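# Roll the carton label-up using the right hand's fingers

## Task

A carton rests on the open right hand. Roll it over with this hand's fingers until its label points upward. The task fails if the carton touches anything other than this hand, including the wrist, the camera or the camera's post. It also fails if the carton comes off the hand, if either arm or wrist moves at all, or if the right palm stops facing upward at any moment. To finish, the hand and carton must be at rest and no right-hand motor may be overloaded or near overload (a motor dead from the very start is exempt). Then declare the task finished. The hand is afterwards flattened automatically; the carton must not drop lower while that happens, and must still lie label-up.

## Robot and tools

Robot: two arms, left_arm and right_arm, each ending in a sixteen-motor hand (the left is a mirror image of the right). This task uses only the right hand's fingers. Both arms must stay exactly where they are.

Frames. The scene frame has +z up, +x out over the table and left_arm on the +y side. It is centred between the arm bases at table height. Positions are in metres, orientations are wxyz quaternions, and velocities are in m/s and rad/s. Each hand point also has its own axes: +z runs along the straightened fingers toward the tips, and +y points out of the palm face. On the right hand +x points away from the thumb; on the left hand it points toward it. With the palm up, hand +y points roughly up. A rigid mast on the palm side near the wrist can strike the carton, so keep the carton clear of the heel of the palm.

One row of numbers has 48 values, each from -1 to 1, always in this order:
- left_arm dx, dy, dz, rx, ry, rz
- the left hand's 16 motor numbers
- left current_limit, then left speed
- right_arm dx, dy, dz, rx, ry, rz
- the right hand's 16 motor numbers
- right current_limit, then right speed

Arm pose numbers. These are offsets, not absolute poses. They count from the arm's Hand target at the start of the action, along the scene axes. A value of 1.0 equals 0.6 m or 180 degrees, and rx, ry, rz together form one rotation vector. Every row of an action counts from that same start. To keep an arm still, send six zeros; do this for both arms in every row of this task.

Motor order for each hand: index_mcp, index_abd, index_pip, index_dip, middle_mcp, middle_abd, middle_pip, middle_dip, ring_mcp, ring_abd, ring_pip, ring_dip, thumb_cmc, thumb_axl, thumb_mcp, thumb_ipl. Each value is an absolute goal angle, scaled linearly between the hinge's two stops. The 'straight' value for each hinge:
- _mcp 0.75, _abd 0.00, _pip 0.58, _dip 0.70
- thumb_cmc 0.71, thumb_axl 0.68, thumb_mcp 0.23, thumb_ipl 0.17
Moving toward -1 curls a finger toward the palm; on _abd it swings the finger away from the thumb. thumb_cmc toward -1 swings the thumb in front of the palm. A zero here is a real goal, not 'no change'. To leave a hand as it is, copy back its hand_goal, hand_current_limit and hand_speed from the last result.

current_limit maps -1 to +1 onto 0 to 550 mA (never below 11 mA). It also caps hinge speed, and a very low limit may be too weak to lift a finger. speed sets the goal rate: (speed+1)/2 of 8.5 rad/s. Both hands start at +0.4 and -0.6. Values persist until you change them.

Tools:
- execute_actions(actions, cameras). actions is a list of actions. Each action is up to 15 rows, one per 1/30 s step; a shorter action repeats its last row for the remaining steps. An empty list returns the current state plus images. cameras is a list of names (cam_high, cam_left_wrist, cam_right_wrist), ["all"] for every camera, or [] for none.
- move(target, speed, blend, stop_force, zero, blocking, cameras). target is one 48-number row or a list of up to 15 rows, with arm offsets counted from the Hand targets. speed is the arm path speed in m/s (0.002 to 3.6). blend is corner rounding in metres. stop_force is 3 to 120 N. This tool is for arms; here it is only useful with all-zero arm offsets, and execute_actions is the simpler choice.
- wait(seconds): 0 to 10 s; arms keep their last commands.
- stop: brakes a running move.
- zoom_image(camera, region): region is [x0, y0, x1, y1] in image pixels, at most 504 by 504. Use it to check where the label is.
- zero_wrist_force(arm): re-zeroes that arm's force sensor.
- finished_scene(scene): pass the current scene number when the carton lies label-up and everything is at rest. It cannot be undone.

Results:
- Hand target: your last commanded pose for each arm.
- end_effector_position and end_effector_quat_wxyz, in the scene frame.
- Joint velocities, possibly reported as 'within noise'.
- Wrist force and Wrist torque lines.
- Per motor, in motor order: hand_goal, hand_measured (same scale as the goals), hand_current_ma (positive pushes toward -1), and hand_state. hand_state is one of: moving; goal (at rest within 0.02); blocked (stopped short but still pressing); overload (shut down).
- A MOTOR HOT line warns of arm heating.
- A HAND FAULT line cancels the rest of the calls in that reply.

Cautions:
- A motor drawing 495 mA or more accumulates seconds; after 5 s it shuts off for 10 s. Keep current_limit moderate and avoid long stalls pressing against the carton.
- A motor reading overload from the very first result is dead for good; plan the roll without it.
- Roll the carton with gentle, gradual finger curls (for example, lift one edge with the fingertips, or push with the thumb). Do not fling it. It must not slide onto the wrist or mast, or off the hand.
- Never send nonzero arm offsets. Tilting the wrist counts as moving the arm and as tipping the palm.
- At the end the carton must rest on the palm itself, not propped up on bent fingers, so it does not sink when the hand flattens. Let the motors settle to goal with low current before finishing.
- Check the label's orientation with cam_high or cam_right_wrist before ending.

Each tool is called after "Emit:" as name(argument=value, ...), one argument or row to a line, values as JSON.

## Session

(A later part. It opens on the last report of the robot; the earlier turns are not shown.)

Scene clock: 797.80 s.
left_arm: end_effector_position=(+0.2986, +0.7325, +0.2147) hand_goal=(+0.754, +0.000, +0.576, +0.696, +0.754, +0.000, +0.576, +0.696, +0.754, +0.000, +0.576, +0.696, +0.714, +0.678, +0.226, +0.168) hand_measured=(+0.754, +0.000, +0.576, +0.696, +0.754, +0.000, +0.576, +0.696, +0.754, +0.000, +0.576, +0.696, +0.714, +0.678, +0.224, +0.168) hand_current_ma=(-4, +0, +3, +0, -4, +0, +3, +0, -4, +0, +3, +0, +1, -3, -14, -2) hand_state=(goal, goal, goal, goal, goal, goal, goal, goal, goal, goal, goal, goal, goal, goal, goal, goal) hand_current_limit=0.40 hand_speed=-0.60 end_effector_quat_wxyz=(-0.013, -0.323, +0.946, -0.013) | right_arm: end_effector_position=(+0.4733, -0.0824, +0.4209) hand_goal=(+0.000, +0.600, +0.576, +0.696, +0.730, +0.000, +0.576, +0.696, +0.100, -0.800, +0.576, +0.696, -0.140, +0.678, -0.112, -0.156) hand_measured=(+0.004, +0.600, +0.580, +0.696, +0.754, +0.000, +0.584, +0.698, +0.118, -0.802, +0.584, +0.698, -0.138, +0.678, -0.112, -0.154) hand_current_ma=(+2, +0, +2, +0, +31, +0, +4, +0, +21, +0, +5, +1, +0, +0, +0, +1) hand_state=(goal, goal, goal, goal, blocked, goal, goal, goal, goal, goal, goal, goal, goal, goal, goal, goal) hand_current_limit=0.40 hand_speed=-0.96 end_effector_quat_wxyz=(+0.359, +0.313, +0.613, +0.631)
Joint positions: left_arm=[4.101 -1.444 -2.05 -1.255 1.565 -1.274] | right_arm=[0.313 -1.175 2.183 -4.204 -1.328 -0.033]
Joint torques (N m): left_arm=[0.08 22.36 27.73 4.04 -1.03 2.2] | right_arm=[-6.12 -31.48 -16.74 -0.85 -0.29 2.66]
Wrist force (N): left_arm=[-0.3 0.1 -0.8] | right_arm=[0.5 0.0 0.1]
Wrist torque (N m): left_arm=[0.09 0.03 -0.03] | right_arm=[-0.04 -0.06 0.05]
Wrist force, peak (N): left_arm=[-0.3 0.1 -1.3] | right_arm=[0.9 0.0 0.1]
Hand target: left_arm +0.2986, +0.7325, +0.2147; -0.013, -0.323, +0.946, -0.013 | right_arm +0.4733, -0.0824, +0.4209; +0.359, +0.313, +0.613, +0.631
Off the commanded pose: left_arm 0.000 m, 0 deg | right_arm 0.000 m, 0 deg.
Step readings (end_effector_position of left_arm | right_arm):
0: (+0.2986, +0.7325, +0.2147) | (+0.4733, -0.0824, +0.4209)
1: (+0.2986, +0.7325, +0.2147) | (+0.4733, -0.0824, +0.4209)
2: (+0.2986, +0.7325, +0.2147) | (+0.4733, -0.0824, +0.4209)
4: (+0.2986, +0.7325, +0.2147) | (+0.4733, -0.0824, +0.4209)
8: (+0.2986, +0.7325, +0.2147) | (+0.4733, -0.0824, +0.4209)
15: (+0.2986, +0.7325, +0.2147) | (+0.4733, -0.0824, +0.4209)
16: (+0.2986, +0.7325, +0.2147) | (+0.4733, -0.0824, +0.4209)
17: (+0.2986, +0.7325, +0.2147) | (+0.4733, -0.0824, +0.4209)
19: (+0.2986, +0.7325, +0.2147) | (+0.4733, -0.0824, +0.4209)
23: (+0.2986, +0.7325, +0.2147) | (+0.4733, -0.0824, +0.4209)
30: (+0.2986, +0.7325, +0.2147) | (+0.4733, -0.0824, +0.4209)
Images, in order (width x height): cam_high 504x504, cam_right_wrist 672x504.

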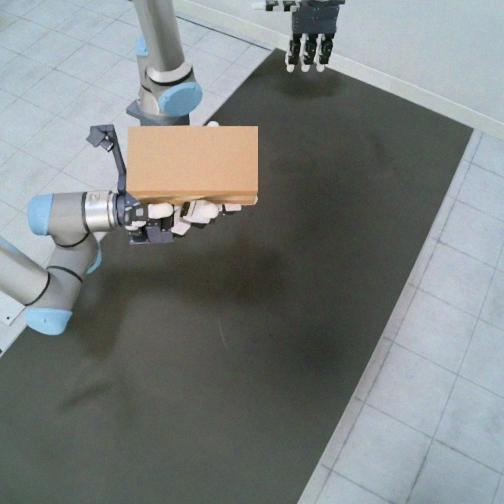

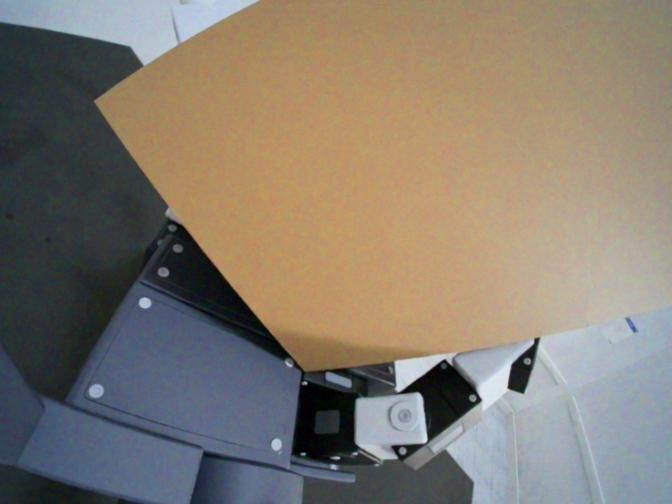

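Emit:
execute_actions(
  actions=[
    [[0,0,0,0,0,0,0.754,0,0.576,0.696,0.754,0,0.576,0.696,0.754,0,0.576,0.696,0.714,0.678,0.226,0.168,0.4,-0.6,0,0,0,0,0,0,0.1,0.62,0.576,0.696,0.73,0,0.576,0.696,0.06,-0.8,0.576,0.696,-0.05,0.678,-0.112,-0.157,0.4,-0.96]],
    [[0,0,0,0,0,0,0.754,0,0.576,0.696,0.754,0,0.576,0.696,0.754,0,0.576,0.696,0.714,0.678,0.226,0.168,0.4,-0.6,0,0,0,0,0,0,0.1,0.62,0.576,0.696,0.73,0,0.576,0.696,0.06,-0.8,0.576,0.696,-0.05,0.678,-0.112,-0.157,0.4,-0.96]],
  ],
  cameras=["cam_high","cam_right_wrist"],
)

Emit:
zoom_image(
  camera="cam_high",
  region=[80, 80, 290, 270],
)

Scene clock: 809.87 s.
left_arm: end_effector_position=(+0.2986, +0.7325, +0.2147) hand_goal=(+0.754, +0.000, +0.576, +0.696, +0.754, +0.000, +0.576, +0.696, +0.754, +0.000, +0.576, +0.696, +0.714, +0.678, +0.226, +0.168) hand_measured=(+0.754, +0.000, +0.576, +0.696, +0.754, +0.000, +0.576, +0.696, +0.754, +0.000, +0.576, +0.696, +0.714, +0.678, +0.224, +0.168) hand_current_ma=(-4, +0, +3, +0, -4, +0, +3, +0, -4, +0, +3, +0, +1, -3, -14, -2) hand_state=(goal, goal, goal, goal, goal, goal, goal, goal, goal, goal, goal, goal, goal, goal, goal, goal) hand_current_limit=0.40 hand_speed=-0.60 end_effector_quat_wxyz=(-0.013, -0.323, +0.946, -0.013) | right_arm: end_effector_position=(+0.4733, -0.0824, +0.4209) hand_goal=(+0.100, +0.620, +0.576, +0.696, +0.730, +0.000, +0.576, +0.696, +0.060, -0.800, +0.576, +0.696, -0.050, +0.678, -0.112, -0.156) hand_measured=(+0.104, +0.620, +0.580, +0.696, +0.754, +0.000, +0.584, +0.698, +0.076, -0.802, +0.584, +0.698, -0.048, +0.678, -0.112, -0.154) hand_current_ma=(+2, +0, +2, +0, +31, +0, +4, +0, +18, +0, +4, +1, +1, +0, +0, +1) hand_state=(goal, goal, goal, goal, blocked, goal, goal, goal, goal, goal, goal, goal, goal, goal, goal, goal) hand_current_limit=0.40 hand_speed=-0.96 end_effector_quat_wxyz=(+0.359, +0.313, +0.613, +0.631)
Joint positions: left_arm=[4.101 -1.444 -2.05 -1.255 1.565 -1.274] | right_arm=[0.313 -1.175 2.183 -4.204 -1.328 -0.033]
Joint torques (N m): left_arm=[-0.74 22.24 28.28 3.97 -0.97 2.26] | right_arm=[-6.1 -31.43 -17.48 -1.11 -0.04 2.6]
Wrist force (N): left_arm=[-0.2 0.3 -0.9] | right_arm=[0.5 0.2 0.2]
Wrist torque (N m): left_arm=[0.11 0.01 -0.03] | right_arm=[-0.03 -0.06 0.07]
Wrist force, peak (N): left_arm=[-0.5 0.2 -1.2] | right_arm=[0.9 -0.1 0.1]
Hand target: left_arm +0.2986, +0.7325, +0.2147; -0.013, -0.323, +0.946, -0.013 | right_arm +0.4733, -0.0824, +0.4209; +0.359, +0.313, +0.613, +0.631
Off the commanded pose: left_arm 0.000 m, 0 deg | right_arm 0.000 m, 0 deg.
Step readings (end_effector_position of left_arm | right_arm):
0: (+0.2986, +0.7325, +0.2147) | (+0.4733, -0.0824, +0.4209)
1: (+0.2986, +0.7325, +0.2147) | (+0.4733, -0.0824, +0.4209)
2: (+0.2986, +0.7325, +0.2147) | (+0.4733, -0.0824, +0.4209)
4: (+0.2986, +0.7325, +0.2147) | (+0.4733, -0.0824, +0.4209)
8: (+0.2986, +0.7325, +0.2147) | (+0.4733, -0.0824, +0.4209)
15: (+0.2986, +0.7325, +0.2147) | (+0.4733, -0.0824, +0.4209)
16: (+0.2986, +0.7325, +0.2147) | (+0.4733, -0.0824, +0.4209)
17: (+0.2986, +0.7325, +0.2147) | (+0.4733, -0.0824, +0.4209)
19: (+0.2986, +0.7325, +0.2147) | (+0.4733, -0.0824, +0.4209)
23: (+0.2986, +0.7325, +0.2147) | (+0.4733, -0.0824, +0.4209)
30: (+0.2986, +0.7325, +0.2147) | (+0.4733, -0.0824, +0.4209)
Images, in order (width x height): cam_high 504x504, cam_right_wrist 672x504.

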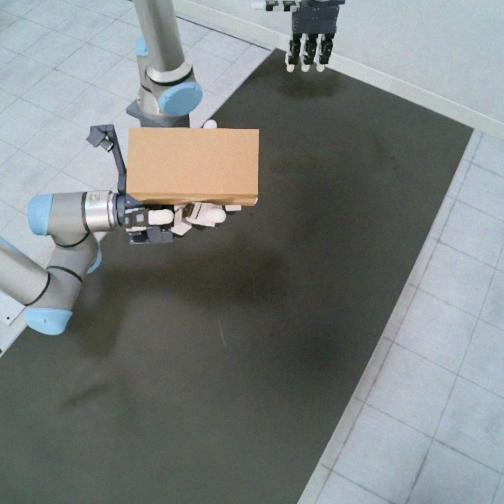

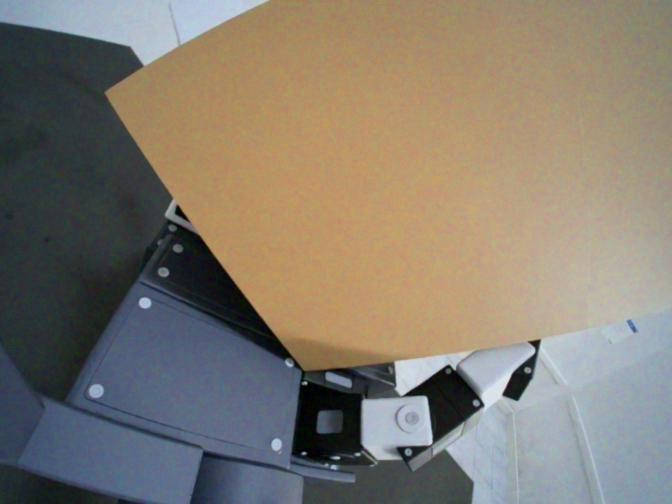

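Scaled by 2.400.

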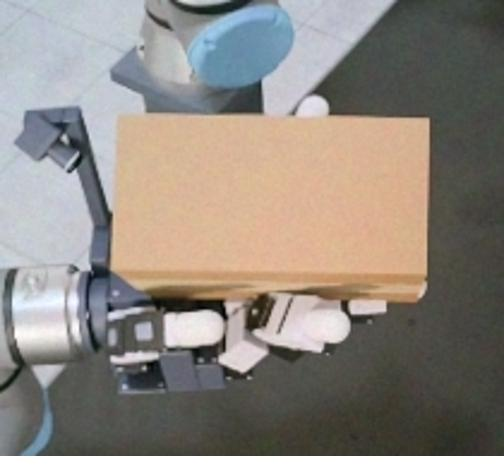

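Emit:
execute_actions(
  actions=[
    [[0,0,0,0,0,0,0.754,0,0.576,0.696,0.754,0,0.576,0.696,0.754,0,0.576,0.696,0.714,0.678,0.226,0.168,0.4,-0.6,0,0,0,0,0,0,-0.02,0.52,0.576,0.696,0.73,0,0.576,0.696,0.06,-0.8,0.576,0.696,-0.15,0.678,-0.112,-0.157,0.4,-0.94]],
    [[0,0,0,0,0,0,0.754,0,0.576,0.696,0.754,0,0.576,0.696,0.754,0,0.576,0.696,0.714,0.678,0.226,0.168,0.4,-0.6,0,0,0,0,0,0,-0.02,0.52,0.576,0.696,0.73,0,0.576,0.696,0.0,-0.8,0.576,0.696,-0.15,0.678,-0.112,-0.157,0.4,-0.96]],
    [[0,0,0,0,0,0,0.754,0,0.576,0.696,0.754,0,0.576,0.696,0.754,0,0.576,0.696,0.714,0.678,0.226,0.168,0.4,-0.6,0,0,0,0,0,0,-0.02,0.52,0.576,0.696,0.73,0,0.576,0.696,0.0,-0.8,0.576,0.696,-0.15,0.678,-0.112,-0.157,0.4,-0.96]],
  ],
  cameras=["cam_high","cam_right_wrist"],
)

Emit:
zoom_image(
  camera="cam_high",
  region=[80, 80, 290, 270],
)

Scene clock: 841.93 s.
left_arm: end_effector_position=(+0.2986, +0.7325, +0.2147) hand_goal=(+0.754, +0.000, +0.576, +0.696, +0.754, +0.000, +0.576, +0.696, +0.754, +0.000, +0.576, +0.696, +0.714, +0.678, +0.226, +0.168) hand_measured=(+0.754, +0.000, +0.576, +0.696, +0.754, +0.000, +0.576, +0.696, +0.754, +0.000, +0.576, +0.696, +0.714, +0.678, +0.224, +0.168) hand_current_ma=(-4, +0, +3, +0, -4, +0, +3, +0, -4, +0, +3, +0, +1, -3, -14, -2) hand_state=(goal, goal, goal, goal, goal, goal, goal, goal, goal, goal, goal, goal, goal, goal, goal, goal) hand_current_limit=0.40 hand_speed=-0.60 end_effector_quat_wxyz=(-0.013, -0.323, +0.946, -0.013) | right_arm: end_effector_position=(+0.4733, -0.0824, +0.4209) hand_goal=(-0.020, +0.520, +0.576, +0.696, +0.730, +0.000, +0.576, +0.696, +0.000, -0.800, +0.576, +0.696, -0.150, +0.678, -0.112, -0.156) hand_measured=(+0.004, +0.534, +0.580, +0.696, +0.750, +0.000, +0.584, +0.698, +0.016, -0.804, +0.582, +0.698, -0.140, +0.678, -0.112, -0.154) hand_current_ma=(+31, +11, +2, +0, +25, +0, +4, +0, +19, -1, +4, +1, +8, +0, +0, +1) hand_state=(blocked, goal, goal, goal, blocked, goal, goal, goal, goal, goal, goal, goal, goal, goal, goal, goal) hand_current_limit=0.40 hand_speed=-0.96 end_effector_quat_wxyz=(+0.359, +0.313, +0.613, +0.631)
Joint positions: left_arm=[4.101 -1.444 -2.05 -1.255 1.565 -1.274] | right_arm=[0.313 -1.175 2.183 -4.204 -1.328 -0.033]
Joint torques (N m): left_arm=[-0.14 22.96 28.04 4.03 -1.17 2.27] | right_arm=[-4.39 -30.34 -18.11 -1.12 0.22 2.04]
Wrist force (N): left_arm=[-0.5 0.1 -0.9] | right_arm=[0.4 0.0 0.0]
Wrist torque (N m): left_arm=[0.10 0.04 -0.05] | right_arm=[-0.05 -0.05 0.04]
Wrist force, peak (N): left_arm=[-0.3 0.2 -1.3] | right_arm=[0.9 -0.2 0.2]
Hand target: left_arm +0.2986, +0.7325, +0.2147; -0.013, -0.323, +0.946, -0.013 | right_arm +0.4733, -0.0824, +0.4209; +0.359, +0.313, +0.613, +0.631
Off the commanded pose: left_arm 0.000 m, 0 deg | right_arm 0.000 m, 0 deg.
Step readings (end_effector_position of left_arm | right_arm):
0: (+0.2986, +0.7325, +0.2147) | (+0.4733, -0.0824, +0.4209)
1: (+0.2986, +0.7325, +0.2147) | (+0.4733, -0.0824, +0.4209)
2: (+0.2986, +0.7325, +0.2147) | (+0.4733, -0.0824, +0.4209)
4: (+0.2986, +0.7325, +0.2147) | (+0.4733, -0.0824, +0.4209)
8: (+0.2986, +0.7325, +0.2147) | (+0.4733, -0.0824, +0.4209)
15: (+0.2986, +0.7325, +0.2147) | (+0.4733, -0.0824, +0.4209)
16: (+0.2986, +0.7325, +0.2147) | (+0.4733, -0.0824, +0.4209)
17: (+0.2986, +0.7325, +0.2147) | (+0.4733, -0.0824, +0.4209)
19: (+0.2986, +0.7325, +0.2147) | (+0.4733, -0.0824, +0.4209)
23: (+0.2986, +0.7325, +0.2147) | (+0.4733, -0.0824, +0.4209)
30: (+0.2986, +0.7325, +0.2147) | (+0.4733, -0.0824, +0.4209)
31: (+0.2986, +0.7325, +0.2147) | (+0.4733, -0.0824, +0.4209)
32: (+0.2986, +0.7325, +0.2147) | (+0.4733, -0.0824, +0.4209)
34: (+0.2986, +0.7325, +0.2147) | (+0.4733, -0.0824, +0.4209)
38: (+0.2986, +0.7325, +0.2147) | (+0.4733, -0.0824, +0.4209)
45: (+0.2986, +0.7325, +0.2147) | (+0.4733, -0.0824, +0.4209)
Images, in order (width x height): cam_high 504x504, cam_right_wrist 672x504.

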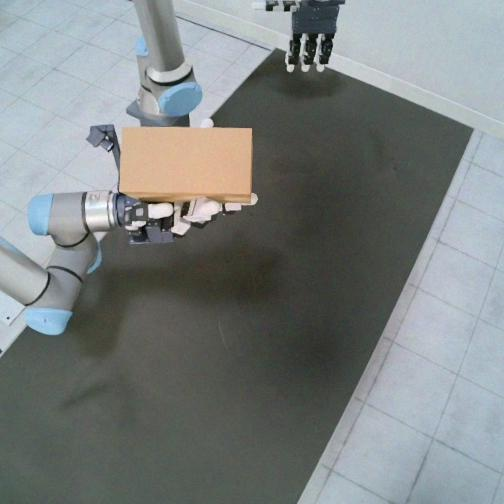

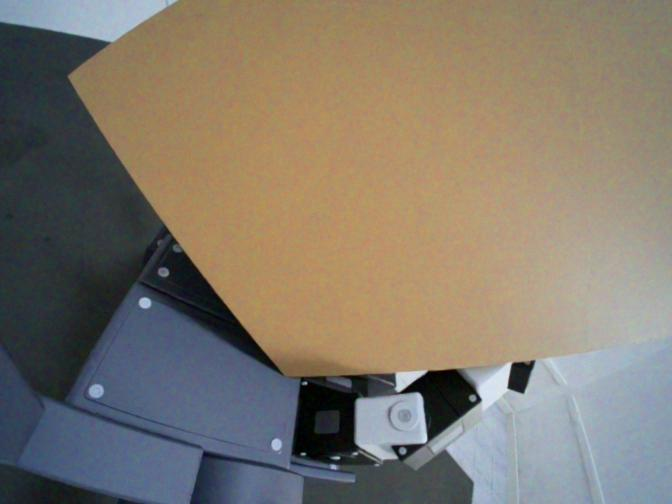

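Scaled by 2.400.

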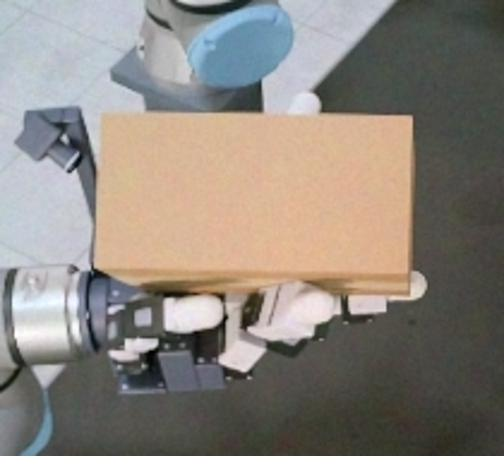

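Emit:
execute_actions(
  actions=[
    [[0,0,0,0,0,0,0.754,0,0.576,0.696,0.754,0,0.576,0.696,0.754,0,0.576,0.696,0.714,0.678,0.226,0.168,0.4,-0.6,0,0,0,0,0,0,0.05,0.56,0.576,0.696,0.73,0,0.576,0.696,0.0,-0.8,0.576,0.696,-0.08,0.678,-0.112,-0.157,0.4,-0.96]],
    [[0,0,0,0,0,0,0.754,0,0.576,0.696,0.754,0,0.576,0.696,0.754,0,0.576,0.696,0.714,0.678,0.226,0.168,0.4,-0.6,0,0,0,0,0,0,0.05,0.56,0.576,0.696,0.73,0,0.576,0.696,0.0,-0.8,0.576,0.696,-0.08,0.678,-0.112,-0.157,0.4,-0.96]],
  ],
  cameras=["cam_high","cam_right_wrist"],
)

Emit:
zoom_image(
  camera="cam_high",
  region=[80, 80, 290, 270],
)

Scene clock: 867.43 s.
left_arm: end_effector_position=(+0.2986, +0.7325, +0.2147) hand_goal=(+0.754, +0.000, +0.576, +0.696, +0.754, +0.000, +0.576, +0.696, +0.754, +0.000, +0.576, +0.696, +0.714, +0.678, +0.226, +0.168) hand_measured=(+0.754, +0.000, +0.576, +0.696, +0.754, +0.000, +0.576, +0.696, +0.754, +0.000, +0.576, +0.696, +0.714, +0.678, +0.224, +0.168) hand_current_ma=(-4, +0, +3, +0, -4, +0, +3, +0, -4, +0, +3, +0, +1, -3, -14, -2) hand_state=(goal, goal, goal, goal, goal, goal, goal, goal, goal, goal, goal, goal, goal, goal, goal, goal) hand_current_limit=0.40 hand_speed=-0.60 end_effector_quat_wxyz=(-0.013, -0.323, +0.946, -0.013) | right_arm: end_effector_position=(+0.4733, -0.0824, +0.4209) hand_goal=(+0.050, +0.560, +0.576, +0.696, +0.730, +0.000, +0.576, +0.696, +0.000, -0.800, +0.576, +0.696, -0.080, +0.678, -0.112, -0.156) hand_measured=(+0.054, +0.560, +0.580, +0.696, +0.750, +0.000, +0.584, +0.698, +0.014, -0.804, +0.582, +0.698, -0.078, +0.678, -0.112, -0.154) hand_current_ma=(+2, +0, +2, +0, +25, +0, +4, +0, +13, -1, +3, +1, +1, +0, +0, +1) hand_state=(goal, goal, goal, goal, blocked, goal, goal, goal, goal, goal, goal, goal, goal, goal, goal, goal) hand_current_limit=0.40 hand_speed=-0.96 end_effector_quat_wxyz=(+0.359, +0.313, +0.613, +0.631)
Joint positions: left_arm=[4.101 -1.444 -2.05 -1.255 1.565 -1.274] | right_arm=[0.313 -1.175 2.183 -4.204 -1.328 -0.033]
Joint torques (N m): left_arm=[-0.68 22.91 28.14 3.85 -1.02 2.11] | right_arm=[-3.31 -28.96 -20.11 -1.1 0.21 1.77]
Wrist force (N): left_arm=[-0.2 0.0 -0.9] | right_arm=[0.4 0.1 0.0]
Wrist torque (N m): left_arm=[0.08 0.02 -0.02] | right_arm=[-0.03 -0.05 0.05]
Wrist force, peak (N): left_arm=[-0.4 -0.1 -1.2] | right_arm=[0.9 0.2 0.2]
Hand target: left_arm +0.2986, +0.7325, +0.2147; -0.013, -0.323, +0.946, -0.013 | right_arm +0.4733, -0.0824, +0.4209; +0.359, +0.313, +0.613, +0.631
Off the commanded pose: left_arm 0.000 m, 0 deg | right_arm 0.000 m, 0 deg.
Step readings (end_effector_position of left_arm | right_arm):
0: (+0.2986, +0.7325, +0.2147) | (+0.4733, -0.0824, +0.4209)
1: (+0.2986, +0.7325, +0.2147) | (+0.4733, -0.0824, +0.4209)
2: (+0.2986, +0.7325, +0.2147) | (+0.4733, -0.0824, +0.4209)
4: (+0.2986, +0.7325, +0.2147) | (+0.4733, -0.0824, +0.4209)
8: (+0.2986, +0.7325, +0.2147) | (+0.4733, -0.0824, +0.4209)
15: (+0.2986, +0.7325, +0.2147) | (+0.4733, -0.0824, +0.4209)
16: (+0.2986, +0.7325, +0.2147) | (+0.4733, -0.0824, +0.4209)
17: (+0.2986, +0.7325, +0.2147) | (+0.4733, -0.0824, +0.4209)
19: (+0.2986, +0.7325, +0.2147) | (+0.4733, -0.0824, +0.4209)
23: (+0.2986, +0.7325, +0.2147) | (+0.4733, -0.0824, +0.4209)
30: (+0.2986, +0.7325, +0.2147) | (+0.4733, -0.0824, +0.4209)
Images, in order (width x height): cam_high 504x504, cam_right_wrist 672x504.

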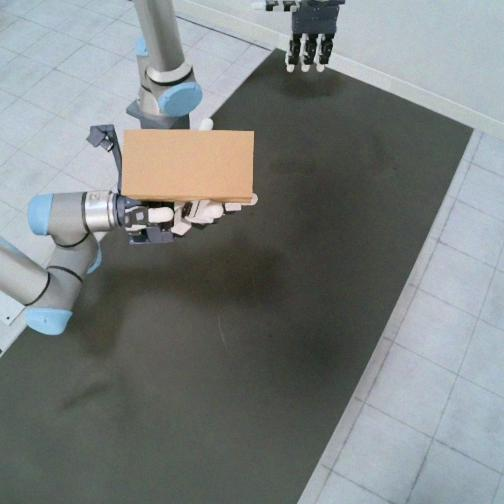

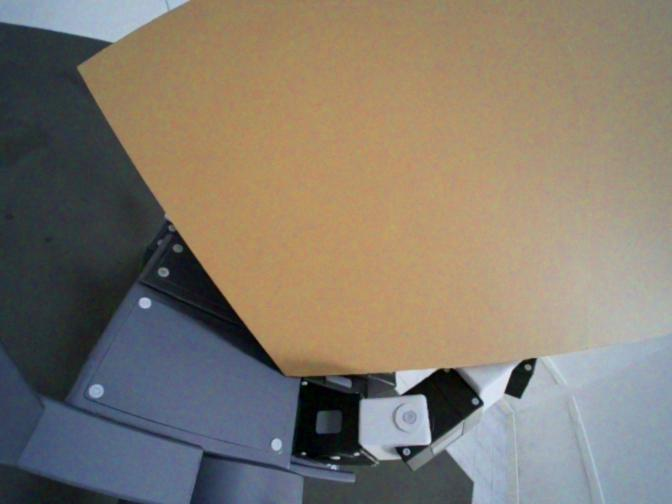

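Scaled by 2.400.

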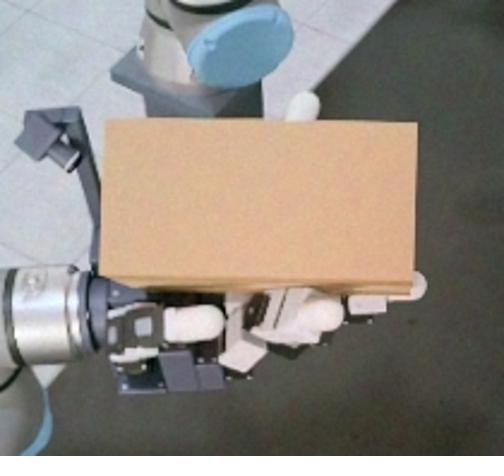

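Emit:
execute_actions(
  actions=[
    [[0,0,0,0,0,0,0.754,0,0.576,0.696,0.754,0,0.576,0.696,0.754,0,0.576,0.696,0.714,0.678,0.226,0.168,0.4,-0.6,0,0,0,0,0,0,0.13,0.6,0.576,0.696,0.73,0,0.576,0.696,0.0,-0.8,0.576,0.696,0.02,0.678,-0.112,-0.157,0.4,-0.96]],
    [[0,0,0,0,0,0,0.754,0,0.576,0.696,0.754,0,0.576,0.696,0.754,0,0.576,0.696,0.714,0.678,0.226,0.168,0.4,-0.6,0,0,0,0,0,0,0.13,0.6,0.576,0.696,0.73,0,0.576,0.696,0.0,-0.8,0.576,0.696,0.02,0.678,-0.112,-0.157,0.4,-0.96]],
  ],
  cameras=["cam_high","cam_right_wrist"],
)

Emit:
zoom_image(
  camera="cam_high",
  region=[80, 80, 290, 270],
)

Scene clock: 878.27 s.
left_arm: end_effector_position=(+0.2986, +0.7325, +0.2147) hand_goal=(+0.754, +0.000, +0.576, +0.696, +0.754, +0.000, +0.576, +0.696, +0.754, +0.000, +0.576, +0.696, +0.714, +0.678, +0.226, +0.168) hand_measured=(+0.754, +0.000, +0.576, +0.696, +0.754, +0.000, +0.576, +0.696, +0.754, +0.000, +0.576, +0.696, +0.714, +0.678, +0.224, +0.168) hand_current_ma=(-4, +0, +3, +0, -4, +0, +3, +0, -4, +0, +3, +0, +1, -3, -14, -2) hand_state=(goal, goal, goal, goal, goal, goal, goal, goal, goal, goal, goal, goal, goal, goal, goal, goal) hand_current_limit=0.40 hand_speed=-0.60 end_effector_quat_wxyz=(-0.013, -0.323, +0.946, -0.013) | right_arm: end_effector_position=(+0.4733, -0.0824, +0.4209) hand_goal=(+0.130, +0.600, +0.576, +0.696, +0.730, +0.000, +0.576, +0.696, +0.000, -0.800, +0.576, +0.696, +0.020, +0.678, -0.112, -0.156) hand_measured=(+0.134, +0.600, +0.580, +0.696, +0.750, +0.000, +0.584, +0.698, +0.014, -0.804, +0.582, +0.698, +0.022, +0.678, -0.112, -0.154) hand_current_ma=(+3, +0, +2, +0, +25, +0, +4, +0, +13, -1, +3, +1, +1, +0, +0, +1) hand_state=(goal, goal, goal, goal, blocked, goal, goal, goal, goal, goal, goal, goal, goal, goal, goal, goal) hand_current_limit=0.40 hand_speed=-0.96 end_effector_quat_wxyz=(+0.359, +0.313, +0.613, +0.631)
Joint positions: left_arm=[4.101 -1.444 -2.05 -1.255 1.565 -1.274] | right_arm=[0.313 -1.175 2.183 -4.204 -1.328 -0.033]
Joint torques (N m): left_arm=[0.24 22.53 28.51 3.98 -1.04 2.2] | right_arm=[-3.27 -28.57 -20.57 -1.26 0.1 1.72]
Wrist force (N): left_arm=[-0.2 0.1 -0.9] | right_arm=[0.5 -0.1 -0.1]
Wrist torque (N m): left_arm=[0.10 0.02 -0.03] | right_arm=[-0.04 -0.05 0.06]
Wrist force, peak (N): left_arm=[-0.6 0.1 -1.2] | right_arm=[0.9 0.1 0.2]
Hand target: left_arm +0.2986, +0.7325, +0.2147; -0.013, -0.323, +0.946, -0.013 | right_arm +0.4733, -0.0824, +0.4209; +0.359, +0.313, +0.613, +0.631
Off the commanded pose: left_arm 0.000 m, 0 deg | right_arm 0.000 m, 0 deg.
Step readings (end_effector_position of left_arm | right_arm):
0: (+0.2986, +0.7325, +0.2147) | (+0.4733, -0.0824, +0.4209)
1: (+0.2986, +0.7325, +0.2147) | (+0.4733, -0.0824, +0.4209)
2: (+0.2986, +0.7325, +0.2147) | (+0.4733, -0.0824, +0.4209)
4: (+0.2986, +0.7325, +0.2147) | (+0.4733, -0.0824, +0.4209)
8: (+0.2986, +0.7325, +0.2147) | (+0.4733, -0.0824, +0.4209)
15: (+0.2986, +0.7325, +0.2147) | (+0.4733, -0.0824, +0.4209)
16: (+0.2986, +0.7325, +0.2147) | (+0.4733, -0.0824, +0.4209)
17: (+0.2986, +0.7325, +0.2147) | (+0.4733, -0.0824, +0.4209)
19: (+0.2986, +0.7325, +0.2147) | (+0.4733, -0.0824, +0.4209)
23: (+0.2986, +0.7325, +0.2147) | (+0.4733, -0.0824, +0.4209)
30: (+0.2986, +0.7325, +0.2147) | (+0.4733, -0.0824, +0.4209)
Images, in order (width x height): cam_high 504x504, cam_right_wrist 672x504.

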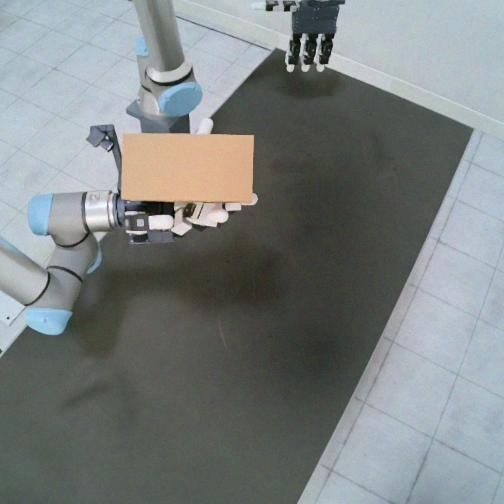

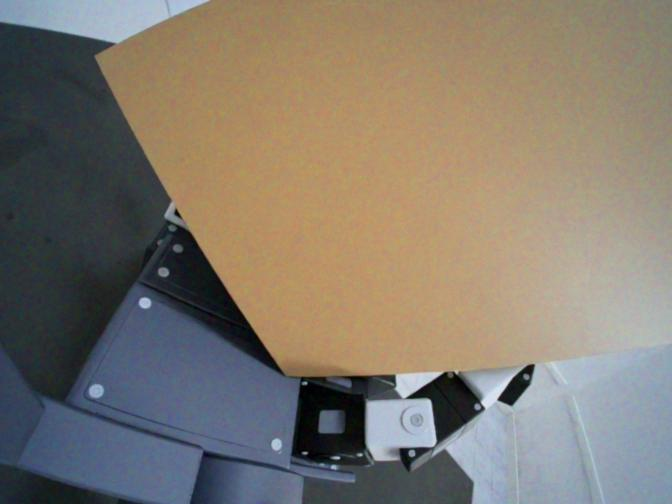

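Scaled by 2.400.

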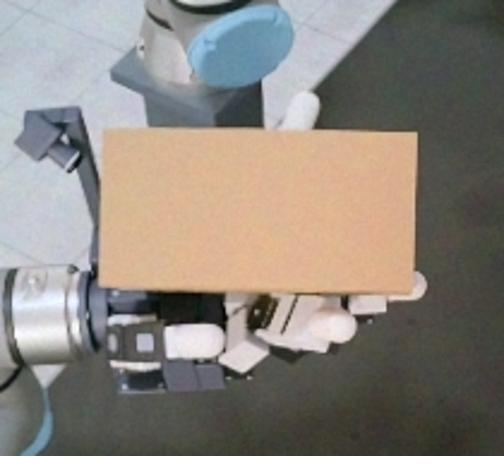

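Emit:
execute_actions(
  actions=[
    [[0,0,0,0,0,0,0.754,0,0.576,0.696,0.754,0,0.576,0.696,0.754,0,0.576,0.696,0.714,0.678,0.226,0.168,0.4,-0.6,0,0,0,0,0,0,0.22,0.62,0.576,0.696,0.73,0,0.576,0.696,0.0,-0.8,0.576,0.696,0.12,0.678,-0.112,-0.157,0.4,-0.96]],
    [[0,0,0,0,0,0,0.754,0,0.576,0.696,0.754,0,0.576,0.696,0.754,0,0.576,0.696,0.714,0.678,0.226,0.168,0.4,-0.6,0,0,0,0,0,0,0.22,0.62,0.576,0.696,0.73,0,0.576,0.696,0.0,-0.8,0.576,0.696,0.12,0.678,-0.112,-0.157,0.4,-0.96]],
  ],
  cameras=["cam_high","cam_right_wrist"],
)

Emit:
zoom_image(
  camera="cam_high",
  region=[80, 80, 290, 270],
)

Scene clock: 891.17 s.
left_arm: end_effector_position=(+0.2986, +0.7325, +0.2147) hand_goal=(+0.754, +0.000, +0.576, +0.696, +0.754, +0.000, +0.576, +0.696, +0.754, +0.000, +0.576, +0.696, +0.714, +0.678, +0.226, +0.168) hand_measured=(+0.754, +0.000, +0.576, +0.696, +0.754, +0.000, +0.576, +0.696, +0.754, +0.000, +0.576, +0.696, +0.714, +0.678, +0.224, +0.168) hand_current_ma=(-4, +0, +3, +0, -4, +0, +3, +0, -4, +0, +3, +0, +1, -3, -14, -2) hand_state=(goal, goal, goal, goal, goal, goal, goal, goal, goal, goal, goal, goal, goal, goal, goal, goal) hand_current_limit=0.40 hand_speed=-0.60 end_effector_quat_wxyz=(-0.013, -0.323, +0.946, -0.013) | right_arm: end_effector_position=(+0.4733, -0.0824, +0.4209) hand_goal=(+0.220, +0.620, +0.576, +0.696, +0.730, +0.000, +0.576, +0.696, +0.000, -0.800, +0.576, +0.696, +0.120, +0.678, -0.112, -0.156) hand_measured=(+0.226, +0.620, +0.580, +0.696, +0.750, +0.000, +0.584, +0.698, +0.014, -0.804, +0.582, +0.698, +0.124, +0.678, -0.112, -0.154) hand_current_ma=(+4, +0, +2, +0, +25, +0, +4, +0, +13, -1, +3, +1, +1, +0, +0, +1) hand_state=(goal, goal, goal, goal, blocked, goal, goal, goal, goal, goal, goal, goal, goal, goal, goal, goal) hand_current_limit=0.40 hand_speed=-0.96 end_effector_quat_wxyz=(+0.359, +0.313, +0.613, +0.631)
Joint positions: left_arm=[4.101 -1.444 -2.05 -1.255 1.565 -1.274] | right_arm=[0.313 -1.175 2.183 -4.204 -1.328 -0.033]
Joint torques (N m): left_arm=[-0.68 22.63 28.56 4.03 -1.18 2.03] | right_arm=[-1.89 -27.95 -21.38 -1.43 -0.3 1.42]
Wrist force (N): left_arm=[-0.3 0.1 -1.0] | right_arm=[0.4 0.1 0.2]
Wrist torque (N m): left_arm=[0.11 0.02 -0.03] | right_arm=[-0.05 -0.06 0.07]
Wrist force, peak (N): left_arm=[-0.4 0.0 -1.2] | right_arm=[0.8 -0.1 0.3]
Hand target: left_arm +0.2986, +0.7325, +0.2147; -0.013, -0.323, +0.946, -0.013 | right_arm +0.4733, -0.0824, +0.4209; +0.359, +0.313, +0.613, +0.631
Off the commanded pose: left_arm 0.000 m, 0 deg | right_arm 0.000 m, 0 deg.
Step readings (end_effector_position of left_arm | right_arm):
0: (+0.2986, +0.7325, +0.2147) | (+0.4733, -0.0824, +0.4209)
1: (+0.2986, +0.7325, +0.2147) | (+0.4733, -0.0824, +0.4209)
2: (+0.2986, +0.7325, +0.2147) | (+0.4733, -0.0824, +0.4209)
4: (+0.2986, +0.7325, +0.2147) | (+0.4733, -0.0824, +0.4209)
8: (+0.2986, +0.7325, +0.2147) | (+0.4733, -0.0824, +0.4209)
15: (+0.2986, +0.7325, +0.2147) | (+0.4733, -0.0824, +0.4209)
16: (+0.2986, +0.7325, +0.2147) | (+0.4733, -0.0824, +0.4209)
17: (+0.2986, +0.7325, +0.2147) | (+0.4733, -0.0824, +0.4209)
19: (+0.2986, +0.7325, +0.2147) | (+0.4733, -0.0824, +0.4209)
23: (+0.2986, +0.7325, +0.2147) | (+0.4733, -0.0824, +0.4209)
30: (+0.2986, +0.7325, +0.2147) | (+0.4733, -0.0824, +0.4209)
Images, in order (width x height): cam_high 504x504, cam_right_wrist 672x504.

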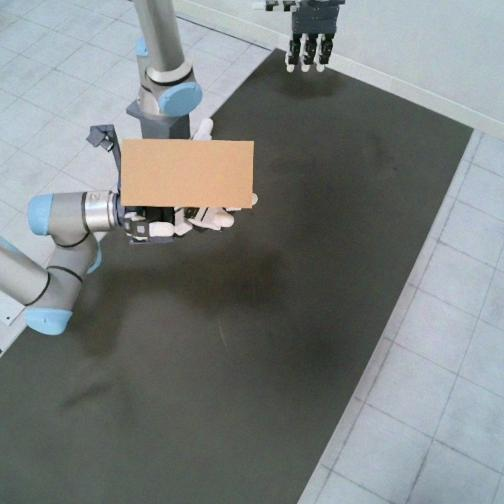

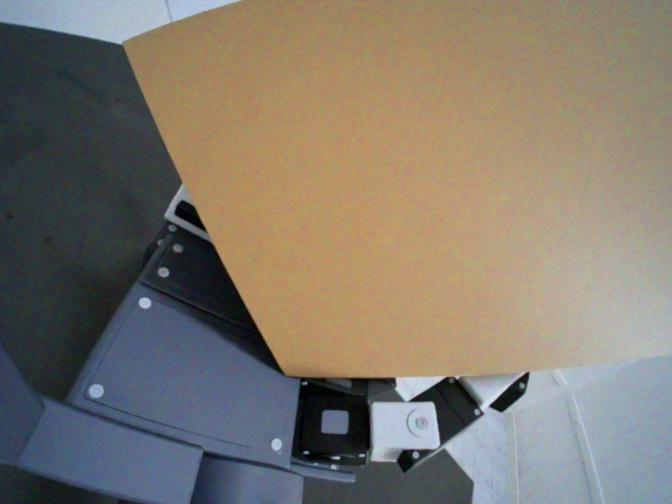

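Scaled by 2.400.

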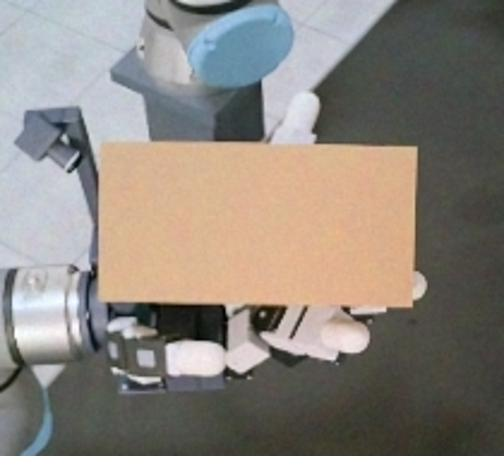

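Emit:
execute_actions(
  actions=[
    [[0,0,0,0,0,0,0.754,0,0.576,0.696,0.754,0,0.576,0.696,0.754,0,0.576,0.696,0.714,0.678,0.226,0.168,0.4,-0.6,0,0,0,0,0,0,0.31,0.62,0.576,0.696,0.73,0,0.576,0.696,0.0,-0.8,0.576,0.696,0.22,0.678,-0.112,-0.157,0.4,-0.96]],
    [[0,0,0,0,0,0,0.754,0,0.576,0.696,0.754,0,0.576,0.696,0.754,0,0.576,0.696,0.714,0.678,0.226,0.168,0.4,-0.6,0,0,0,0,0,0,0.31,0.62,0.576,0.696,0.73,0,0.576,0.696,0.0,-0.8,0.576,0.696,0.22,0.678,-0.112,-0.157,0.4,-0.96]],
  ],
  cameras=["cam_high","cam_right_wrist"],
)

Emit:
zoom_image(
  camera="cam_high",
  region=[80, 80, 290, 270],
)

Scene clock: 900.37 s.
left_arm: end_effector_position=(+0.2986, +0.7325, +0.2147) hand_goal=(+0.754, +0.000, +0.576, +0.696, +0.754, +0.000, +0.576, +0.696, +0.754, +0.000, +0.576, +0.696, +0.714, +0.678, +0.226, +0.168) hand_measured=(+0.754, +0.000, +0.576, +0.696, +0.754, +0.000, +0.576, +0.696, +0.754, +0.000, +0.576, +0.696, +0.714, +0.678, +0.224, +0.168) hand_current_ma=(-4, +0, +3, +0, -4, +0, +3, +0, -4, +0, +3, +0, +1, -3, -14, -2) hand_state=(goal, goal, goal, goal, goal, goal, goal, goal, goal, goal, goal, goal, goal, goal, goal, goal) hand_current_limit=0.40 hand_speed=-0.60 end_effector_quat_wxyz=(-0.013, -0.323, +0.946, -0.013) | right_arm: end_effector_position=(+0.4733, -0.0824, +0.4209) hand_goal=(+0.310, +0.620, +0.576, +0.696, +0.730, +0.000, +0.576, +0.696, +0.000, -0.800, +0.576, +0.696, +0.220, +0.678, -0.112, -0.156) hand_measured=(+0.320, +0.622, +0.580, +0.696, +0.750, -0.002, +0.584, +0.698, +0.014, -0.804, +0.582, +0.698, +0.224, +0.678, -0.112, -0.154) hand_current_ma=(+9, +0, +2, +0, +25, -1, +4, +0, +13, -1, +3, +1, +2, +0, +0, +1) hand_state=(goal, goal, goal, goal, blocked, goal, goal, goal, goal, goal, goal, goal, goal, goal, goal, goal) hand_current_limit=0.40 hand_speed=-0.96 end_effector_quat_wxyz=(+0.359, +0.313, +0.613, +0.631)
Joint positions: left_arm=[4.101 -1.444 -2.05 -1.255 1.565 -1.274] | right_arm=[0.313 -1.175 2.183 -4.204 -1.328 -0.033]
Joint torques (N m): left_arm=[-0.61 21.97 27.85 4.01 -1.06 2.21] | right_arm=[-2.19 -27.11 -21.83 -1.63 -0.03 1.45]
Wrist force (N): left_arm=[-0.2 0.2 -1.1] | right_arm=[0.8 0.0 0.1]
Wrist torque (N m): left_arm=[0.12 0.01 -0.03] | right_arm=[-0.04 -0.09 0.11]
Wrist force, peak (N): left_arm=[-0.3 0.0 -1.2] | right_arm=[0.8 -0.2 0.0]
Hand target: left_arm +0.2986, +0.7325, +0.2147; -0.013, -0.323, +0.946, -0.013 | right_arm +0.4733, -0.0824, +0.4209; +0.359, +0.313, +0.613, +0.631
Off the commanded pose: left_arm 0.000 m, 0 deg | right_arm 0.000 m, 0 deg.
Step readings (end_effector_position of left_arm | right_arm):
0: (+0.2986, +0.7325, +0.2147) | (+0.4733, -0.0824, +0.4209)
1: (+0.2986, +0.7325, +0.2147) | (+0.4733, -0.0824, +0.4209)
2: (+0.2986, +0.7325, +0.2147) | (+0.4733, -0.0824, +0.4209)
4: (+0.2986, +0.7325, +0.2147) | (+0.4733, -0.0824, +0.4209)
8: (+0.2986, +0.7325, +0.2147) | (+0.4733, -0.0824, +0.4209)
15: (+0.2986, +0.7325, +0.2147) | (+0.4733, -0.0824, +0.4209)
16: (+0.2986, +0.7325, +0.2147) | (+0.4733, -0.0824, +0.4209)
17: (+0.2986, +0.7325, +0.2147) | (+0.4733, -0.0824, +0.4209)
19: (+0.2986, +0.7325, +0.2147) | (+0.4733, -0.0824, +0.4209)
23: (+0.2986, +0.7325, +0.2147) | (+0.4733, -0.0824, +0.4209)
30: (+0.2986, +0.7325, +0.2147) | (+0.4733, -0.0824, +0.4209)
Images, in order (width x height): cam_high 504x504, cam_right_wrist 672x504.

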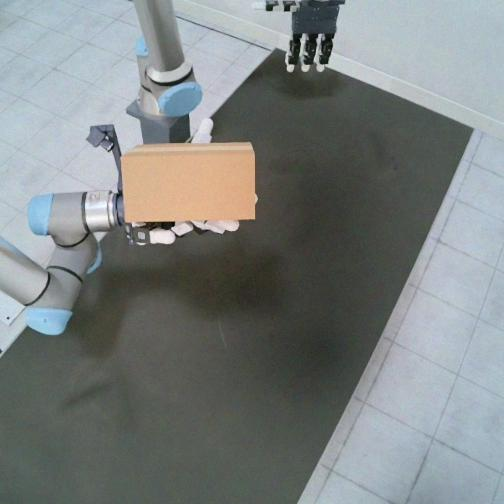

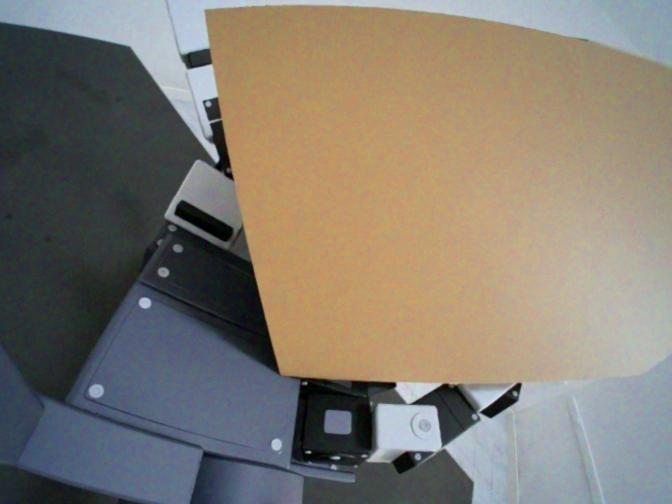

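Scaled by 2.400.

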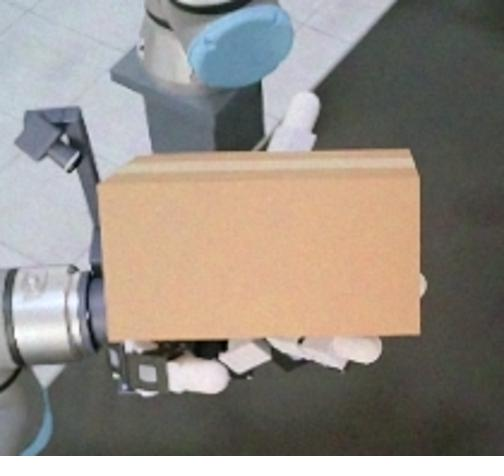

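Emit:
execute_actions(
  actions=[
    [[0,0,0,0,0,0,0.754,0,0.576,0.696,0.754,0,0.576,0.696,0.754,0,0.576,0.696,0.714,0.678,0.226,0.168,0.4,-0.6,0,0,0,0,0,0,0.40,0.62,0.576,0.696,0.73,0,0.576,0.696,0.0,-0.8,0.576,0.696,0.31,0.678,-0.112,-0.157,0.4,-0.96]],
    [[0,0,0,0,0,0,0.754,0,0.576,0.696,0.754,0,0.576,0.696,0.754,0,0.576,0.696,0.714,0.678,0.226,0.168,0.4,-0.6,0,0,0,0,0,0,0.40,0.62,0.576,0.696,0.73,0,0.576,0.696,0.0,-0.8,0.576,0.696,0.31,0.678,-0.112,-0.157,0.4,-0.96]],
  ],
  cameras=["cam_high","cam_right_wrist"],
)

Emit:
zoom_image(
  camera="cam_high",
  region=[80, 80, 290, 270],
)

Scene clock: 918.00 s.
left_arm: end_effector_position=(+0.2986, +0.7325, +0.2147) hand_goal=(+0.754, +0.000, +0.576, +0.696, +0.754, +0.000, +0.576, +0.696, +0.754, +0.000, +0.576, +0.696, +0.714, +0.678, +0.226, +0.168) hand_measured=(+0.754, +0.000, +0.576, +0.696, +0.754, +0.000, +0.576, +0.696, +0.754, +0.000, +0.576, +0.696, +0.714, +0.678, +0.224, +0.168) hand_current_ma=(-4, +0, +3, +0, -4, +0, +3, +0, -4, +0, +3, +0, +1, -3, -14, -2) hand_state=(goal, goal, goal, goal, goal, goal, goal, goal, goal, goal, goal, goal, goal, goal, goal, goal) hand_current_limit=0.40 hand_speed=-0.60 end_effector_quat_wxyz=(-0.013, -0.323, +0.946, -0.013) | right_arm: end_effector_position=(+0.4733, -0.0824, +0.4209) hand_goal=(+0.400, +0.620, +0.576, +0.696, +0.730, +0.000, +0.576, +0.696, +0.000, -0.800, +0.576, +0.696, +0.310, +0.678, -0.112, -0.156) hand_measured=(+0.410, +0.624, +0.580, +0.696, +0.750, -0.002, +0.584, +0.698, +0.014, -0.804, +0.582, +0.698, +0.314, +0.678, -0.112, -0.154) hand_current_ma=(+10, +1, +2, +0, +25, -1, +4, +0, +13, -1, +3, +1, +2, +0, +0, +1) hand_state=(goal, goal, goal, goal, blocked, goal, goal, goal, goal, goal, goal, goal, goal, goal, goal, goal) hand_current_limit=0.40 hand_speed=-0.96 end_effector_quat_wxyz=(+0.359, +0.313, +0.613, +0.631)
Joint positions: left_arm=[4.101 -1.444 -2.05 -1.255 1.565 -1.274] | right_arm=[0.313 -1.175 2.183 -4.204 -1.328 -0.033]
Joint torques (N m): left_arm=[-0.41 22.28 28.21 4.04 -1.22 2.28] | right_arm=[-1.67 -27.45 -22.3 -1.43 -0.24 1.21]
Wrist force (N): left_arm=[-0.2 0.2 -1.3] | right_arm=[0.5 0.1 0.0]
Wrist torque (N m): left_arm=[0.14 0.01 -0.03] | right_arm=[-0.02 -0.05 0.10]
Wrist force, peak (N): left_arm=[-0.3 0.3 -1.4] | right_arm=[0.9 0.0 -0.2]
Hand target: left_arm +0.2986, +0.7325, +0.2147; -0.013, -0.323, +0.946, -0.013 | right_arm +0.4733, -0.0824, +0.4209; +0.359, +0.313, +0.613, +0.631
Off the commanded pose: left_arm 0.000 m, 0 deg | right_arm 0.000 m, 0 deg.
Step readings (end_effector_position of left_arm | right_arm):
0: (+0.2986, +0.7325, +0.2147) | (+0.4733, -0.0824, +0.4209)
1: (+0.2986, +0.7325, +0.2147) | (+0.4733, -0.0824, +0.4209)
2: (+0.2986, +0.7325, +0.2147) | (+0.4733, -0.0824, +0.4209)
4: (+0.2986, +0.7325, +0.2147) | (+0.4733, -0.0824, +0.4209)
8: (+0.2986, +0.7325, +0.2147) | (+0.4733, -0.0824, +0.4209)
15: (+0.2986, +0.7325, +0.2147) | (+0.4733, -0.0824, +0.4209)
16: (+0.2986, +0.7325, +0.2147) | (+0.4733, -0.0824, +0.4209)
17: (+0.2986, +0.7325, +0.2147) | (+0.4733, -0.0824, +0.4209)
19: (+0.2986, +0.7325, +0.2147) | (+0.4733, -0.0824, +0.4209)
23: (+0.2986, +0.7325, +0.2147) | (+0.4733, -0.0824, +0.4209)
30: (+0.2986, +0.7325, +0.2147) | (+0.4733, -0.0824, +0.4209)
Images, in order (width x height): cam_high 504x504, cam_right_wrist 672x504.

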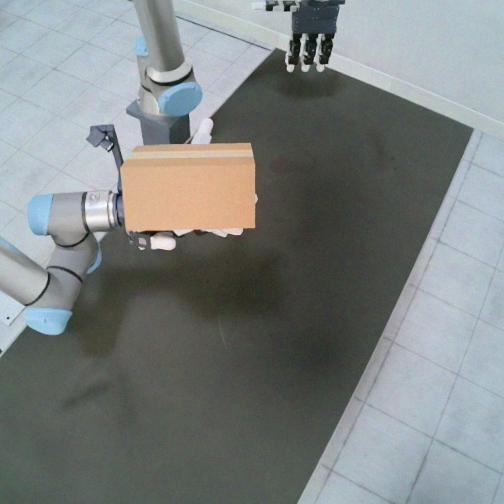

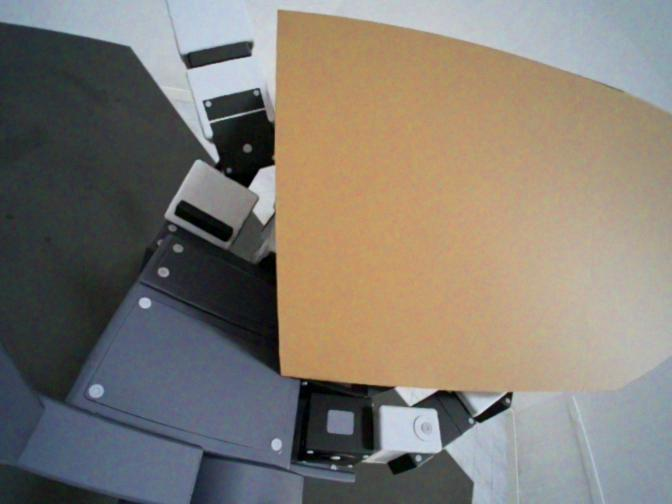

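Scaled by 2.400.

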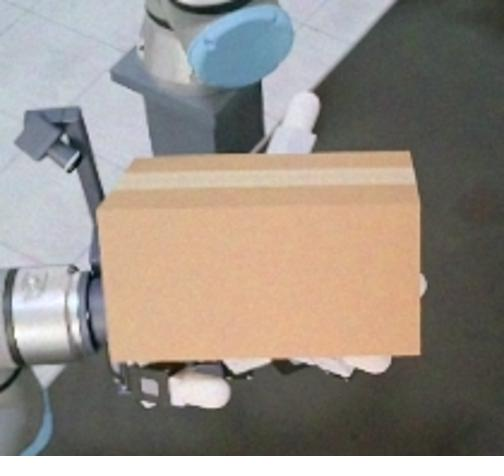

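Emit:
execute_actions(
  actions=[
    [[0,0,0,0,0,0,0.754,0,0.576,0.696,0.754,0,0.576,0.696,0.754,0,0.576,0.696,0.714,0.678,0.226,0.168,0.4,-0.6,0,0,0,0,0,0,0.50,0.62,0.576,0.696,0.73,0,0.576,0.696,0.0,-0.8,0.576,0.696,0.41,0.678,-0.112,-0.157,0.4,-0.96]],
    [[0,0,0,0,0,0,0.754,0,0.576,0.696,0.754,0,0.576,0.696,0.754,0,0.576,0.696,0.714,0.678,0.226,0.168,0.4,-0.6,0,0,0,0,0,0,0.50,0.62,0.576,0.696,0.73,0,0.576,0.696,0.0,-0.8,0.576,0.696,0.41,0.678,-0.112,-0.157,0.4,-0.96]],
    [[0,0,0,0,0,0,0.754,0,0.576,0.696,0.754,0,0.576,0.696,0.754,0,0.576,0.696,0.714,0.678,0.226,0.168,0.4,-0.6,0,0,0,0,0,0,0.50,0.62,0.576,0.696,0.73,0,0.576,0.696,0.0,-0.8,0.576,0.696,0.41,0.678,-0.112,-0.157,0.4,-0.96]],
  ],
  cameras=["cam_high","cam_right_wrist"],
)

Emit:
zoom_image(
  camera="cam_high",
  region=[80, 80, 290, 270],
)

Scene clock: 937.70 s.
left_arm: end_effector_position=(+0.2986, +0.7325, +0.2147) hand_goal=(+0.754, +0.000, +0.576, +0.696, +0.754, +0.000, +0.576, +0.696, +0.754, +0.000, +0.576, +0.696, +0.714, +0.678, +0.226, +0.168) hand_measured=(+0.754, +0.000, +0.576, +0.696, +0.754, +0.000, +0.576, +0.696, +0.754, +0.000, +0.576, +0.696, +0.714, +0.678, +0.224, +0.168) hand_current_ma=(-4, +0, +3, +0, -4, +0, +3, +0, -4, +0, +3, +0, +1, -3, -14, -2) hand_state=(goal, goal, goal, goal, goal, goal, goal, goal, goal, goal, goal, goal, goal, goal, goal, goal) hand_current_limit=0.40 hand_speed=-0.60 end_effector_quat_wxyz=(-0.013, -0.323, +0.946, -0.013) | right_arm: end_effector_position=(+0.4733, -0.0824, +0.4209) hand_goal=(+0.500, +0.620, +0.576, +0.696, +0.730, +0.000, +0.576, +0.696, +0.000, -0.800, +0.576, +0.696, +0.410, +0.678, -0.112, -0.156) hand_measured=(+0.516, +0.624, +0.582, +0.696, +0.750, -0.002, +0.584, +0.698, +0.012, -0.804, +0.582, +0.698, +0.414, +0.678, -0.112, -0.154) hand_current_ma=(+17, +1, +3, +0, +25, -1, +4, +0, +13, -1, +3, +1, +2, +0, +0, +1) hand_state=(goal, goal, goal, goal, blocked, goal, goal, goal, goal, goal, goal, goal, goal, goal, goal, goal) hand_current_limit=0.40 hand_speed=-0.96 end_effector_quat_wxyz=(+0.359, +0.313, +0.613, +0.631)
Joint positions: left_arm=[4.101 -1.444 -2.05 -1.255 1.565 -1.274] | right_arm=[0.313 -1.175 2.183 -4.204 -1.328 -0.033]
Joint torques (N m): left_arm=[-1.02 21.92 27.82 3.92 -1.13 2.25] | right_arm=[-2.44 -26.75 -23.3 -1.65 -0.03 1.32]
Wrist force (N): left_arm=[-0.4 -0.1 -0.9] | right_arm=[0.5 0.2 0.2]
Wrist torque (N m): left_arm=[0.08 0.04 -0.04] | right_arm=[-0.01 -0.06 0.10]
Wrist force, peak (N): left_arm=[-0.4 0.3 -1.3] | right_arm=[0.9 -0.2 0.4]
Hand target: left_arm +0.2986, +0.7325, +0.2147; -0.013, -0.323, +0.946, -0.013 | right_arm +0.4733, -0.0824, +0.4209; +0.359, +0.313, +0.613, +0.631
Off the commanded pose: left_arm 0.000 m, 0 deg | right_arm 0.000 m, 0 deg.
Step readings (end_effector_position of left_arm | right_arm):
0: (+0.2986, +0.7325, +0.2147) | (+0.4733, -0.0824, +0.4209)
1: (+0.2986, +0.7325, +0.2147) | (+0.4733, -0.0824, +0.4209)
2: (+0.2986, +0.7325, +0.2147) | (+0.4733, -0.0824, +0.4209)
4: (+0.2986, +0.7325, +0.2147) | (+0.4733, -0.0824, +0.4209)
8: (+0.2986, +0.7325, +0.2147) | (+0.4733, -0.0824, +0.4209)
15: (+0.2986, +0.7325, +0.2147) | (+0.4733, -0.0824, +0.4209)
16: (+0.2986, +0.7325, +0.2147) | (+0.4733, -0.0824, +0.4209)
17: (+0.2986, +0.7325, +0.2147) | (+0.4733, -0.0824, +0.4209)
19: (+0.2986, +0.7325, +0.2147) | (+0.4733, -0.0824, +0.4209)
23: (+0.2986, +0.7325, +0.2147) | (+0.4733, -0.0824, +0.4209)
30: (+0.2986, +0.7325, +0.2147) | (+0.4733, -0.0824, +0.4209)
31: (+0.2986, +0.7325, +0.2147) | (+0.4733, -0.0824, +0.4209)
32: (+0.2986, +0.7325, +0.2147) | (+0.4733, -0.0824, +0.4209)
34: (+0.2986, +0.7325, +0.2147) | (+0.4733, -0.0824, +0.4209)
38: (+0.2986, +0.7325, +0.2147) | (+0.4733, -0.0824, +0.4209)
45: (+0.2986, +0.7325, +0.2147) | (+0.4733, -0.0824, +0.4209)
Images, in order (width x height): cam_high 504x504, cam_right_wrist 672x504.

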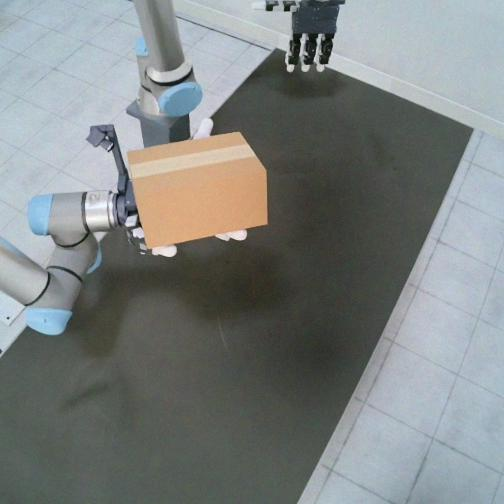

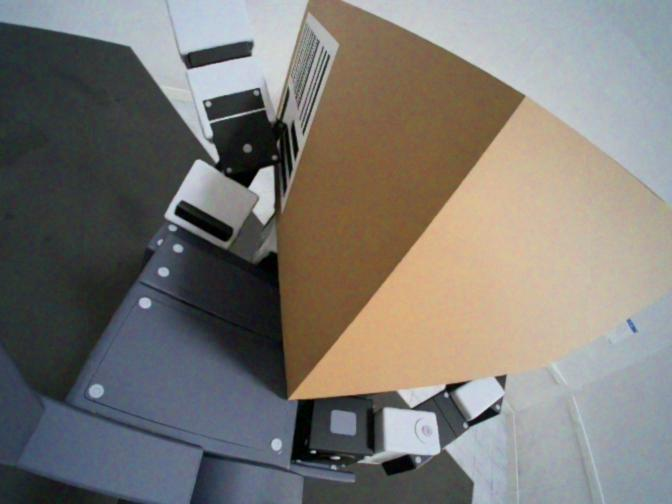

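Scaled by 2.400.

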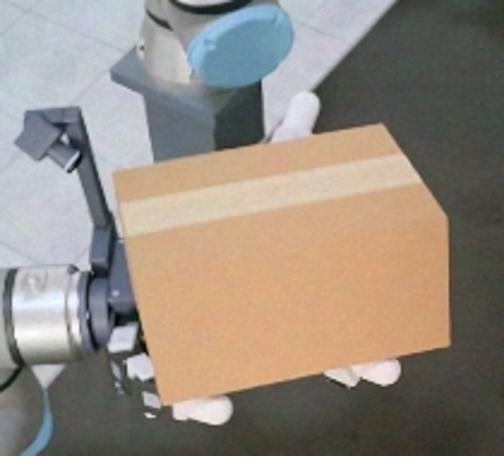

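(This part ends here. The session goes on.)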